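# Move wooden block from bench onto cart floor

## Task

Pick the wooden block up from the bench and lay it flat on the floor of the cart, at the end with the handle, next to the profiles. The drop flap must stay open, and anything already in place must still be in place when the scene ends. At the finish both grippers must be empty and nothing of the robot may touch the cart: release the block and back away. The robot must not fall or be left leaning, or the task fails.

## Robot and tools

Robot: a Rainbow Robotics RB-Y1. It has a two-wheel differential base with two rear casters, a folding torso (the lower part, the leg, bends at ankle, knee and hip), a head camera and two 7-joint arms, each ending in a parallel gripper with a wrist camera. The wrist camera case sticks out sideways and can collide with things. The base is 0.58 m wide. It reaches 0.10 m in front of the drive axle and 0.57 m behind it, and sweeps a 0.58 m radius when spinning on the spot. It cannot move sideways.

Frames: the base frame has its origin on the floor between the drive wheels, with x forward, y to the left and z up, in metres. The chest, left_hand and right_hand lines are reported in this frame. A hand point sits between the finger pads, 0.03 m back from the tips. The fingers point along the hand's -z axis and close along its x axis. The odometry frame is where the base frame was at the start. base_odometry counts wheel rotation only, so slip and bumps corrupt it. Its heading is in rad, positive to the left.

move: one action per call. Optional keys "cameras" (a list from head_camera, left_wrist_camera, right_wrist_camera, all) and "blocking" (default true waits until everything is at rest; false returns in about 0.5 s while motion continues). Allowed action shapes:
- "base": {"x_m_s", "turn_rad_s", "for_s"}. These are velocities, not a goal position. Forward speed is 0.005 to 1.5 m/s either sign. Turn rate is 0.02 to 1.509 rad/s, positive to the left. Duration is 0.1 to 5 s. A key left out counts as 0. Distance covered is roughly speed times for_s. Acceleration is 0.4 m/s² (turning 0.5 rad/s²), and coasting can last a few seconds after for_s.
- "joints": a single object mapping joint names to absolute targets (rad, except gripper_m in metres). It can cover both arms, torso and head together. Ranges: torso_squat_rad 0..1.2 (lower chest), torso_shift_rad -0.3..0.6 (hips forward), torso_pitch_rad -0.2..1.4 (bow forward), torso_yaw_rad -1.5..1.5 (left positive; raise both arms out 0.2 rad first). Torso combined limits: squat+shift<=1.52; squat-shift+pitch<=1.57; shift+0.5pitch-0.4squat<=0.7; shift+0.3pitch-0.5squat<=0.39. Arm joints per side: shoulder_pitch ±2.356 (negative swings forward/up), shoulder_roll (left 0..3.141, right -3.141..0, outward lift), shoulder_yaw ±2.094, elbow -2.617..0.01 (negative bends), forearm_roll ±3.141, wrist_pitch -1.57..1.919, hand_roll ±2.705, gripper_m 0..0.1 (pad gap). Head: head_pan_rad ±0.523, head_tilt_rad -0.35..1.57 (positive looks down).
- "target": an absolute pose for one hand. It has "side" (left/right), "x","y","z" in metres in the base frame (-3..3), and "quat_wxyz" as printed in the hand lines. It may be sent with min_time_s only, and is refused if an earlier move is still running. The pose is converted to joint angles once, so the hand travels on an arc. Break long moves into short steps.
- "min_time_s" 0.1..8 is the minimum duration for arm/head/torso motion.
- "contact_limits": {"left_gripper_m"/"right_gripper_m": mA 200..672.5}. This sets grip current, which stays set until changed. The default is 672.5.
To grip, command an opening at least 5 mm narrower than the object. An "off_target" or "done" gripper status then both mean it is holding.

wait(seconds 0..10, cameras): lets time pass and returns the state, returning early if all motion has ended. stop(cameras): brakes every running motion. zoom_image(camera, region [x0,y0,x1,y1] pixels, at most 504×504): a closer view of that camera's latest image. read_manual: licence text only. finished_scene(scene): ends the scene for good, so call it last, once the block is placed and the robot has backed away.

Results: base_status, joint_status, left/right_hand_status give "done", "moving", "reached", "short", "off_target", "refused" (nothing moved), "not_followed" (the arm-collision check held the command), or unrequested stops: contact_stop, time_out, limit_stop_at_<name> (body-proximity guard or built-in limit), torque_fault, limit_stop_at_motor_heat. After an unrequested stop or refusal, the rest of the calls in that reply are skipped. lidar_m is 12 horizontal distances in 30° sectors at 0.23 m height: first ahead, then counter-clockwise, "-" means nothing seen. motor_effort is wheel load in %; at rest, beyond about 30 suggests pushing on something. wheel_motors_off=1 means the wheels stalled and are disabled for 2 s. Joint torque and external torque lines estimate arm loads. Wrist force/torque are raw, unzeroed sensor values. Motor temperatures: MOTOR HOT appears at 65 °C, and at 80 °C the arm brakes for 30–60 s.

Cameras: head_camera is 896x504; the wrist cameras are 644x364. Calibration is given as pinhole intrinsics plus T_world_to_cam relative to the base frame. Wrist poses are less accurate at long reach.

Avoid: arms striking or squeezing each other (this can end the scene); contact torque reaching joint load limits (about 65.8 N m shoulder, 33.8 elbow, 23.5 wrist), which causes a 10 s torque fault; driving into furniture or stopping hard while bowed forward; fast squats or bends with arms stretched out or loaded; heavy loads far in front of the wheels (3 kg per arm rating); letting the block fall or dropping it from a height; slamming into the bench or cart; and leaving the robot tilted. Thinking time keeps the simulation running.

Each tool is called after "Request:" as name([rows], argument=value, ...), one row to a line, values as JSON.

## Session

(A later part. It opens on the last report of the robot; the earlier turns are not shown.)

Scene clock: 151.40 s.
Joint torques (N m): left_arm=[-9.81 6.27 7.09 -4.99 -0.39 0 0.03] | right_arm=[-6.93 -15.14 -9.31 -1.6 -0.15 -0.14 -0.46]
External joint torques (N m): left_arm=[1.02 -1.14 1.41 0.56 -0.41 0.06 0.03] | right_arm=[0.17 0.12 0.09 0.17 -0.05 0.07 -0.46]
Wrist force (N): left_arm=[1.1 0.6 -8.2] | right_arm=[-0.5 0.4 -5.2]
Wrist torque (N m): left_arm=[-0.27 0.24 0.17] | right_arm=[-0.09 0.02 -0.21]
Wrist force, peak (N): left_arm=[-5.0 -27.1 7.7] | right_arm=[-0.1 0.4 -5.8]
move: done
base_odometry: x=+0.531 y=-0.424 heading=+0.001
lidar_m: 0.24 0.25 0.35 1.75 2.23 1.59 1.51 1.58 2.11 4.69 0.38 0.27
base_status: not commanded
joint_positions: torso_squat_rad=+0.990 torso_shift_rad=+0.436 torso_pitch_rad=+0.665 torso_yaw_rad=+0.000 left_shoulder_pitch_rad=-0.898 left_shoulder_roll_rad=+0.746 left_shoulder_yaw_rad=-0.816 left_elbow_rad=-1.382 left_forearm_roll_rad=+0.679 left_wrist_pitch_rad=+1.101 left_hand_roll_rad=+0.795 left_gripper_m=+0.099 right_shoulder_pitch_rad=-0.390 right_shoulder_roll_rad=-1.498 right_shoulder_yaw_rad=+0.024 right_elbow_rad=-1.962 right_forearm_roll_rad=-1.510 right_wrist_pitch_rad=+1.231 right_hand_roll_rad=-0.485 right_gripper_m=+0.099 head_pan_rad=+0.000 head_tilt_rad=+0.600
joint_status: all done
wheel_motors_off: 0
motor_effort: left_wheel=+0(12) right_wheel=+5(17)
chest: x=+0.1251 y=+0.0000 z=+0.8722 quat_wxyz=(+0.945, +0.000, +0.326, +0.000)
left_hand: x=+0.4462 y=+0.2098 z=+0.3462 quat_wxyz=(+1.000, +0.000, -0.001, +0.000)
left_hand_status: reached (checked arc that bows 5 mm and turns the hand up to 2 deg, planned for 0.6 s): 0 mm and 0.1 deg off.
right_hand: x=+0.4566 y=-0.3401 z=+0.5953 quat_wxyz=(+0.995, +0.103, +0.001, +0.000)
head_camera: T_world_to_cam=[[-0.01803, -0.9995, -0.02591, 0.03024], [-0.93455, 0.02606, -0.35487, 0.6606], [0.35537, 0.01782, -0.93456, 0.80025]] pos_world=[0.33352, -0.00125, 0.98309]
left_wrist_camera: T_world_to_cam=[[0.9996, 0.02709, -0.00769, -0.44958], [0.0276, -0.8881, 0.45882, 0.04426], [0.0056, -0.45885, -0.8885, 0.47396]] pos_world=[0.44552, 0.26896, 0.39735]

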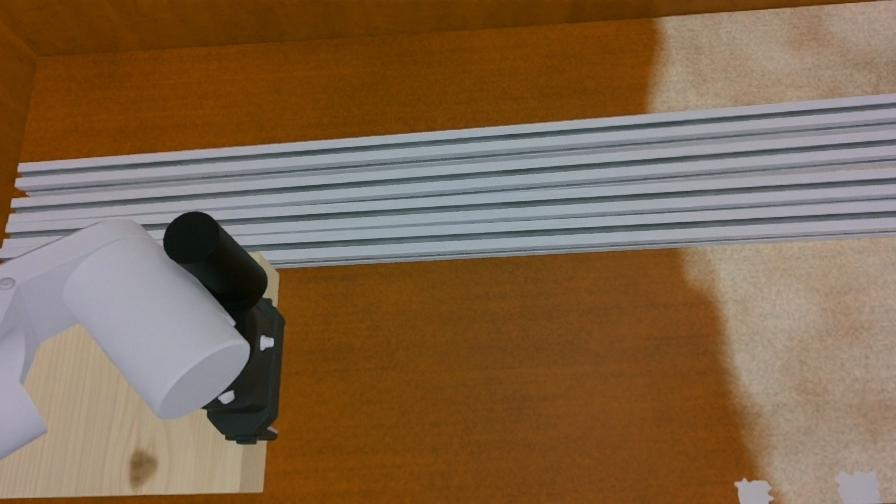

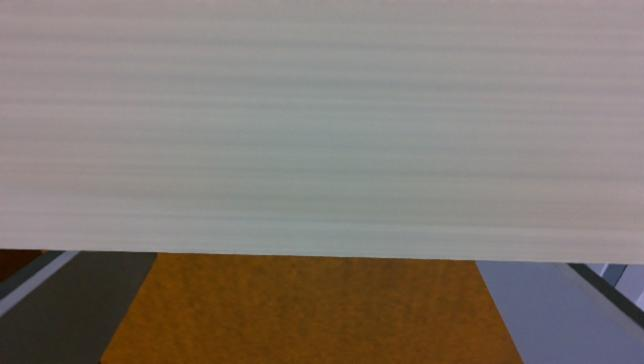

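Request:
move(target={"side":"left","x":0.446,"y":0.268,"z":0.346,"quat_wxyz":[1,0,0,0]}, min_time_s=0.4)

Request:
move(target={"side":"left","x":0.446,"y":0.24,"z":0.36,"quat_wxyz":[1,0,0,0]})

Request:
move(target={"side":"left","x":0.43,"y":0.18,"z":0.52,"quat_wxyz":[1,0,0,0]}, cameras=["all"])

Scene clock: 154.10 s.
Joint torques (N m): left_arm=[-6.54 11.09 7.21 -1.28 -0.96 1.12 0.01] | right_arm=[-7.34 -15.29 -8.99 -1.78 -0.21 -0.26 -0.3]
External joint torques (N m): left_arm=[3.42 1.11 1.17 3.44 -0.98 1.19 0.01] | right_arm=[-0.23 -0.03 0.41 -0.01 -0.11 -0.05 -0.3]
Wrist force (N): left_arm=[2.2 -5.5 -5.5] | right_arm=[-0.9 0.5 -5.5]
Wrist torque (N m): left_arm=[-0.18 0.17 -0.06] | right_arm=[-0.06 -0.02 -0.24]
Wrist force, peak (N): left_arm=[-3.8 -26.7 8.7] | right_arm=[-0.4 0.8 -5.7]
move: done
base_odometry: x=+0.531 y=-0.424 heading=+0.001
lidar_m: 0.24 0.25 0.35 1.75 2.22 1.59 1.51 1.58 2.10 4.69 0.39 0.25
base_status: not commanded
joint_positions: torso_squat_rad=+0.990 torso_shift_rad=+0.436 torso_pitch_rad=+0.665 torso_yaw_rad=+0.000 left_shoulder_pitch_rad=-0.845 left_shoulder_roll_rad=+0.856 left_shoulder_yaw_rad=-0.778 left_elbow_rad=-1.366 left_forearm_roll_rad=+0.776 left_wrist_pitch_rad=+1.019 left_hand_roll_rad=+0.676 left_gripper_m=+0.099 right_shoulder_pitch_rad=-0.390 right_shoulder_roll_rad=-1.498 right_shoulder_yaw_rad=+0.024 right_elbow_rad=-1.962 right_forearm_roll_rad=-1.510 right_wrist_pitch_rad=+1.231 right_hand_roll_rad=-0.485 right_gripper_m=+0.099 head_pan_rad=+0.000 head_tilt_rad=+0.600
joint_status: all done
wheel_motors_off: 0
motor_effort: left_wheel=-2(9) right_wheel=+5(15)
chest: x=+0.1250 y=+0.0000 z=+0.8722 quat_wxyz=(+0.945, +0.000, +0.326, +0.000)
left_hand: x=+0.4465 y=+0.2670 z=+0.3463 quat_wxyz=(+1.000, -0.001, -0.001, +0.000)
left_hand_status: reached (checked arc that bows 2 mm and turns the hand up to 1 deg, planned for 0.4 s): 1 mm and 0.1 deg off.
right_hand: x=+0.4566 y=-0.3402 z=+0.5953 quat_wxyz=(+0.995, +0.103, +0.001, +0.000)
pictures: none

Scene clock: 154.83 s.
Joint torques (N m): left_arm=[-9.57 7.15 5.96 -4.63 -0.2 -0.12 0.05] | right_arm=[-6.74 -15.01 -9.3 -1.73 -0.17 -0.15 -0.28]
External joint torques (N m): left_arm=[0.73 -1.86 -0.2 0.62 -0.22 -0.05 0.05] | right_arm=[0.36 0.24 0.1 0.03 -0.07 0.06 -0.28]
Wrist force (N): left_arm=[0.7 0.0 -7.4] | right_arm=[-0.2 0.6 -4.8]
Wrist torque (N m): left_arm=[-0.13 0.16 0.02] | right_arm=[-0.11 0.08 -0.20]
Wrist force, peak (N): left_arm=[2.8 -5.2 -8.9] | right_arm=[-0.1 0.5 -5.6]
move: done
base_odometry: x=+0.531 y=-0.424 heading=+0.001
lidar_m: 0.24 0.26 0.33 1.76 2.22 1.59 1.51 1.58 2.12 4.66 0.39 0.26
base_status: not commanded
joint_positions: torso_squat_rad=+0.990 torso_shift_rad=+0.436 torso_pitch_rad=+0.665 torso_yaw_rad=+0.000 left_shoulder_pitch_rad=-0.862 left_shoulder_roll_rad=+0.842 left_shoulder_yaw_rad=-0.789 left_elbow_rad=-1.452 left_forearm_roll_rad=+0.735 left_wrist_pitch_rad=+1.097 left_hand_roll_rad=+0.763 left_gripper_m=+0.099 right_shoulder_pitch_rad=-0.390 right_shoulder_roll_rad=-1.498 right_shoulder_yaw_rad=+0.024 right_elbow_rad=-1.962 right_forearm_roll_rad=-1.510 right_wrist_pitch_rad=+1.231 right_hand_roll_rad=-0.485 right_gripper_m=+0.099 head_pan_rad=+0.000 head_tilt_rad=+0.600
joint_status: all done
wheel_motors_off: 0
motor_effort: left_wheel=-1(2) right_wheel=+5(6)
chest: x=+0.1251 y=+0.0000 z=+0.8722 quat_wxyz=(+0.945, +0.000, +0.326, +0.000)
left_hand: x=+0.4462 y=+0.2400 z=+0.3601 quat_wxyz=(+1.000, +0.000, +0.000, +0.000)
left_hand_status: reached (checked arc that bows 1 mm and turns the hand up to 0 deg, planned for 0.3 s): 0 mm and 0.0 deg off.
right_hand: x=+0.4567 y=-0.3401 z=+0.5953 quat_wxyz=(+0.995, +0.103, +0.001, +0.000)
pictures: none

Scene clock: 156.13 s.
Joint torques (N m): left_arm=[-10.13 6.14 8.65 -5.24 0.04 -0.49 -0.18] | right_arm=[-6.99 -14.91 -9.24 -1.83 -0.19 -0.11 -0.35]
External joint torques (N m): left_arm=[0.72 -1.82 1.17 0.55 0 -0.44 -0.18] | right_arm=[0.11 0.35 0.16 -0.07 -0.09 0.1 -0.35]
Wrist force (N): left_arm=[0.9 0.4 -7.5] | right_arm=[-0.3 0.7 -5.1]
Wrist torque (N m): left_arm=[-0.22 0.16 0.01] | right_arm=[-0.12 0.07 -0.20]
Wrist force, peak (N): left_arm=[-1.4 -0.2 -9.4] | right_arm=[-0.9 0.9 -5.6]
move: done
base_odometry: x=+0.531 y=-0.424 heading=+0.001
lidar_m: 0.24 0.24 0.35 1.76 2.26 1.58 1.51 1.58 2.11 4.67 0.36 0.27
base_status: not commanded
joint_positions: torso_squat_rad=+0.990 torso_shift_rad=+0.436 torso_pitch_rad=+0.665 torso_yaw_rad=+0.000 left_shoulder_pitch_rad=-0.962 left_shoulder_roll_rad=+1.009 left_shoulder_yaw_rad=-0.719 left_elbow_rad=-2.106 left_forearm_roll_rad=+0.857 left_wrist_pitch_rad=+1.581 left_hand_roll_rad=+1.136 left_gripper_m=+0.099 right_shoulder_pitch_rad=-0.390 right_shoulder_roll_rad=-1.498 right_shoulder_yaw_rad=+0.024 right_elbow_rad=-1.962 right_forearm_roll_rad=-1.510 right_wrist_pitch_rad=+1.231 right_hand_roll_rad=-0.485 right_gripper_m=+0.099 head_pan_rad=+0.000 head_tilt_rad=+0.600
joint_status: all done
wheel_motors_off: 0
motor_effort: left_wheel=-1(3) right_wheel=+5(5)
chest: x=+0.1251 y=+0.0000 z=+0.8722 quat_wxyz=(+0.945, +0.000, +0.326, +0.000)
left_hand: x=+0.4300 y=+0.1800 z=+0.5200 quat_wxyz=(+1.000, +0.000, +0.000, +0.000)
left_hand_status: reached (checked arc that bows 22 mm and turns the hand up to 4 deg, planned for 0.9 s): 0 mm and 0.0 deg off.
right_hand: x=+0.4567 y=-0.3401 z=+0.5953 quat_wxyz=(+0.995, +0.103, +0.001, +0.000)
pictures: head_camera, left_wrist_camera, right_wrist_camera
head_camera: T_world_to_cam=[[-0.01804, -0.9995, -0.02591, 0.03024], [-0.9346, 0.02606, -0.35475, 0.66049], [0.35525, 0.01782, -0.9346, 0.80034]] pos_world=[0.33352, -0.00125, 0.98309]
left_wrist_camera: T_world_to_cam=[[0.9996, 0.02688, -0.00872, -0.4307], [0.02789, -0.88794, 0.45911, -0.06179], [0.0046, -0.45917, -0.88833, 0.61512]] pos_world=[0.42942, 0.23916, 0.57105]
right_wrist_camera: T_world_to_cam=[[-0.9993, -0.02311, -0.02932, 0.46467], [-0.03682, 0.73948, 0.67217, -0.10469], [0.00615, 0.67278, -0.73982, 0.73858]] pos_world=[0.45595, -0.40875, 0.63041]

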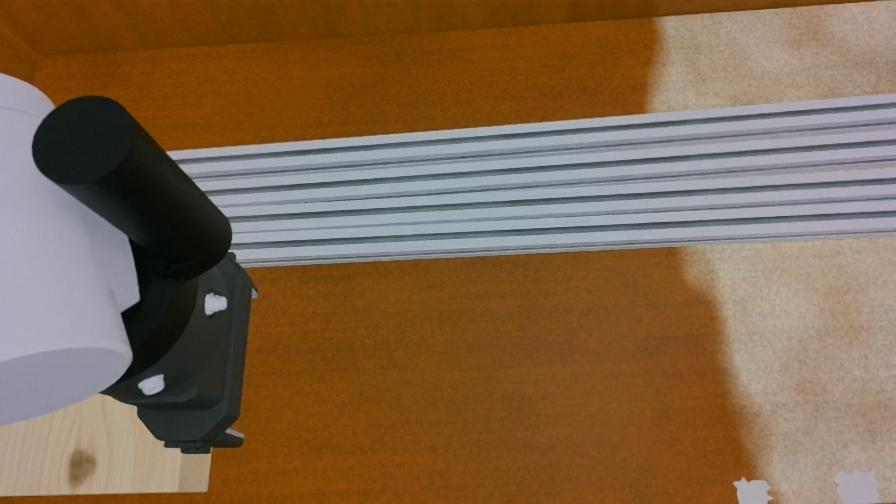

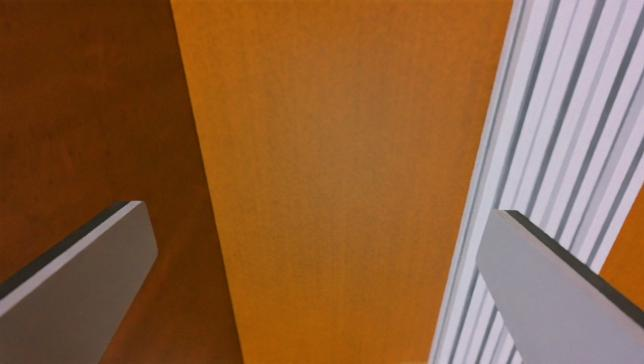

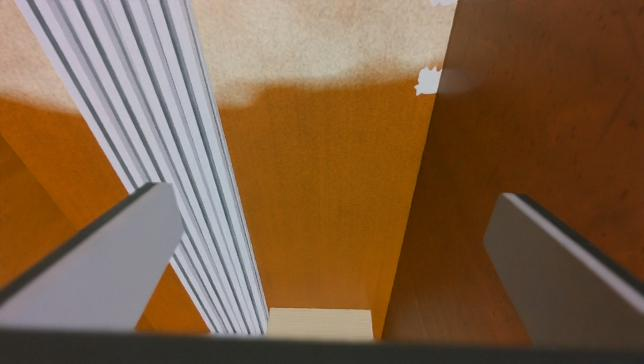

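Request:
move(joints={"torso_squat_rad":0.5,"torso_shift_rad":0.2}, min_time_s=1.5)

Request:
move(joints={"torso_squat_rad":0.1,"torso_shift_rad":0.0,"torso_pitch_rad":0.55}, min_time_s=1.3)

Request:
move(base={"x_m_s":-0.4,"for_s":1.2}, joints={"head_tilt_rad":0.45,"head_pan_rad":0.25}, cameras=["head_camera"])

Scene clock: 159.43 s.
Joint torques (N m): left_arm=[-10.2 6.58 8.47 -5.41 0 -0.44 -0.11] | right_arm=[-7.03 -15.65 -9.25 -1.83 -0.23 -0.05 -0.35]
External joint torques (N m): left_arm=[0.65 -1.38 0.99 0.38 -0.04 -0.39 -0.11] | right_arm=[0.07 -0.4 0.15 -0.07 -0.14 0.16 -0.35]
Wrist force (N): left_arm=[1.2 0.8 -8.2] | right_arm=[-0.1 0.6 -5.6]
Wrist torque (N m): left_arm=[-0.25 0.20 0.00] | right_arm=[-0.10 0.09 -0.20]
Wrist force, peak (N): left_arm=[1.3 0.6 -8.8] | right_arm=[-0.3 0.4 -5.9]
move: done
base_odometry: x=+0.531 y=-0.424 heading=+0.001
lidar_m: 0.23 0.26 0.34 1.74 2.24 1.58 1.51 1.58 2.11 4.67 0.38 0.26
base_status: not commanded
joint_positions: torso_squat_rad=+0.500 torso_shift_rad=+0.200 torso_pitch_rad=+0.665 torso_yaw_rad=+0.000 left_shoulder_pitch_rad=-0.962 left_shoulder_roll_rad=+1.009 left_shoulder_yaw_rad=-0.719 left_elbow_rad=-2.106 left_forearm_roll_rad=+0.857 left_wrist_pitch_rad=+1.581 left_hand_roll_rad=+1.136 left_gripper_m=+0.099 right_shoulder_pitch_rad=-0.390 right_shoulder_roll_rad=-1.498 right_shoulder_yaw_rad=+0.024 right_elbow_rad=-1.962 right_forearm_roll_rad=-1.510 right_wrist_pitch_rad=+1.231 right_hand_roll_rad=-0.485 right_gripper_m=+0.099 head_pan_rad=+0.000 head_tilt_rad=+0.600
joint_status: all done
wheel_motors_off: 0
motor_effort: left_wheel=+0(4) right_wheel=+4(10)
chest: x=+0.0849 y=+0.0001 z=+1.1261 quat_wxyz=(+0.945, +0.000, +0.326, +0.000)
left_hand: x=+0.3899 y=+0.1800 z=+0.7739 quat_wxyz=(+1.000, +0.000, +0.000, +0.000)
right_hand: x=+0.4165 y=-0.3401 z=+0.8492 quat_wxyz=(+0.995, +0.103, +0.001, +0.000)
pictures: none

Scene clock: 161.07 s.
Joint torques (N m): left_arm=[-11.63 6.78 9.21 -4.86 -0.24 -0.54 -0.06] | right_arm=[-8.2 -15.75 -9.81 -1.47 -0.15 -0.33 -0.29]
External joint torques (N m): left_arm=[0.76 -1.43 0.96 0.32 -0.07 -0.39 -0.06] | right_arm=[0.05 -0.01 0.09 -0.02 -0.16 0.07 -0.29]
Wrist force (N): left_arm=[0.0 0.2 -7.6] | right_arm=[-0.8 0.3 -5.0]
Wrist torque (N m): left_arm=[-0.21 0.13 0.02] | right_arm=[-0.10 0.02 -0.19]
Wrist force, peak (N): left_arm=[1.3 1.1 -8.5] | right_arm=[-0.6 0.7 -5.8]
move: done
base_odometry: x=+0.531 y=-0.424 heading=+0.001
lidar_m: 0.24 0.25 0.34 1.75 2.23 1.59 1.51 1.56 2.10 4.69 0.38 0.26
base_status: not commanded
joint_positions: torso_squat_rad=+0.100 torso_shift_rad=+0.000 torso_pitch_rad=+0.550 torso_yaw_rad=+0.000 left_shoulder_pitch_rad=-0.962 left_shoulder_roll_rad=+1.009 left_shoulder_yaw_rad=-0.719 left_elbow_rad=-2.106 left_forearm_roll_rad=+0.857 left_wrist_pitch_rad=+1.581 left_hand_roll_rad=+1.136 left_gripper_m=+0.099 right_shoulder_pitch_rad=-0.390 right_shoulder_roll_rad=-1.498 right_shoulder_yaw_rad=+0.024 right_elbow_rad=-1.962 right_forearm_roll_rad=-1.510 right_wrist_pitch_rad=+1.231 right_hand_roll_rad=-0.485 right_gripper_m=+0.099 head_pan_rad=+0.000 head_tilt_rad=+0.600
joint_status: all done
wheel_motors_off: 0
motor_effort: left_wheel=-1(8) right_wheel=+6(13)
chest: x=-0.0663 y=+0.0001 z=+1.2408 quat_wxyz=(+0.962, +0.000, +0.271, +0.000)
left_hand: x=+0.2770 y=+0.1800 z=+0.9260 quat_wxyz=(+0.998, +0.000, -0.058, +0.000)
right_hand: x=+0.2948 y=-0.3401 z=+1.0038 quat_wxyz=(+0.993, +0.103, -0.056, +0.006)
pictures: none

Scene clock: 163.83 s.
Joint torques (N m): left_arm=[-11.7 6.77 9.27 -4.73 -0.27 -0.5 -0.07] | right_arm=[-8.51 -15.59 -9.88 -1.42 -0.04 -0.23 -0.27]
External joint torques (N m): left_arm=[0.69 -1.44 1.01 0.45 -0.1 -0.35 -0.07] | right_arm=[-0.25 0.15 0.02 0.03 -0.05 0.18 -0.28]
Wrist force (N): left_arm=[0.4 0.4 -7.7] | right_arm=[-1.3 0.5 -5.4]
Wrist torque (N m): left_arm=[-0.22 0.18 0.03] | right_arm=[-0.09 -0.02 -0.19]
Wrist force, peak (N): left_arm=[1.1 -0.1 -8.3] | right_arm=[-1.2 0.6 -5.9]
move: done
base_odometry: x=+0.051 y=-0.424 heading=+0.000
lidar_m: 0.72 0.75 1.30 4.61 1.53 1.09 1.03 1.07 1.44 3.58 2.24 0.76
base_status: done (sent for 1.2 of 1.2 s)
joint_positions: torso_squat_rad=+0.100 torso_shift_rad=+0.000 torso_pitch_rad=+0.550 torso_yaw_rad=+0.000 left_shoulder_pitch_rad=-0.962 left_shoulder_roll_rad=+1.009 left_shoulder_yaw_rad=-0.719 left_elbow_rad=-2.106 left_forearm_roll_rad=+0.857 left_wrist_pitch_rad=+1.581 left_hand_roll_rad=+1.136 left_gripper_m=+0.099 right_shoulder_pitch_rad=-0.390 right_shoulder_roll_rad=-1.498 right_shoulder_yaw_rad=+0.024 right_elbow_rad=-1.962 right_forearm_roll_rad=-1.510 right_wrist_pitch_rad=+1.231 right_hand_roll_rad=-0.485 right_gripper_m=+0.099 head_pan_rad=+0.250 head_tilt_rad=+0.450
joint_status: all done
wheel_motors_off: 0
motor_effort: left_wheel=-14(38) right_wheel=+13(45)
chest: x=-0.0663 y=+0.0001 z=+1.2408 quat_wxyz=(+0.962, +0.000, +0.272, +0.000)
left_hand: x=+0.2770 y=+0.1801 z=+0.9260 quat_wxyz=(+0.998, +0.000, -0.057, +0.000)
right_hand: x=+0.2948 y=-0.3401 z=+1.0037 quat_wxyz=(+0.993, +0.103, -0.056, +0.006)
head_camera: T_world_to_cam=[[0.20005, -0.96683, -0.15883, 0.21005], [-0.80444, -0.06953, -0.58995, 0.92339], [0.55933, 0.24579, -0.79166, 1.02145]] pos_world=[0.12946, 0.01623, 1.38677]

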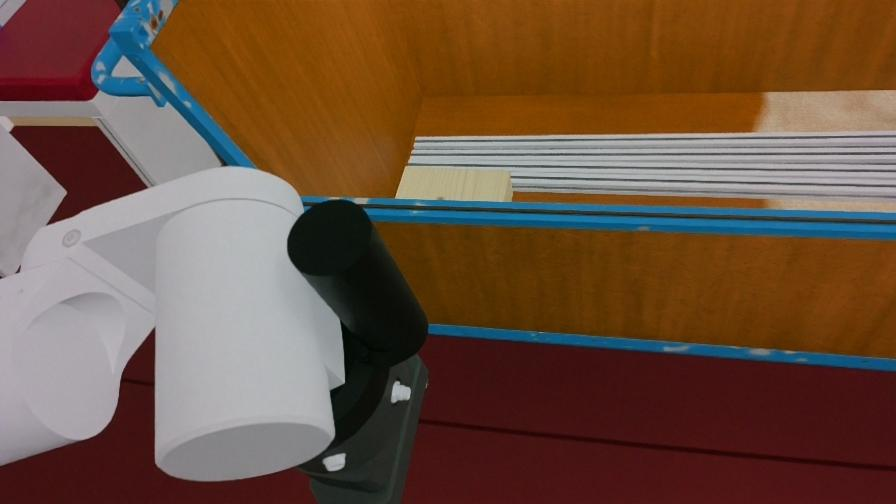

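Request:
finished_scene(scene=2)

The scene is finished: the task was done.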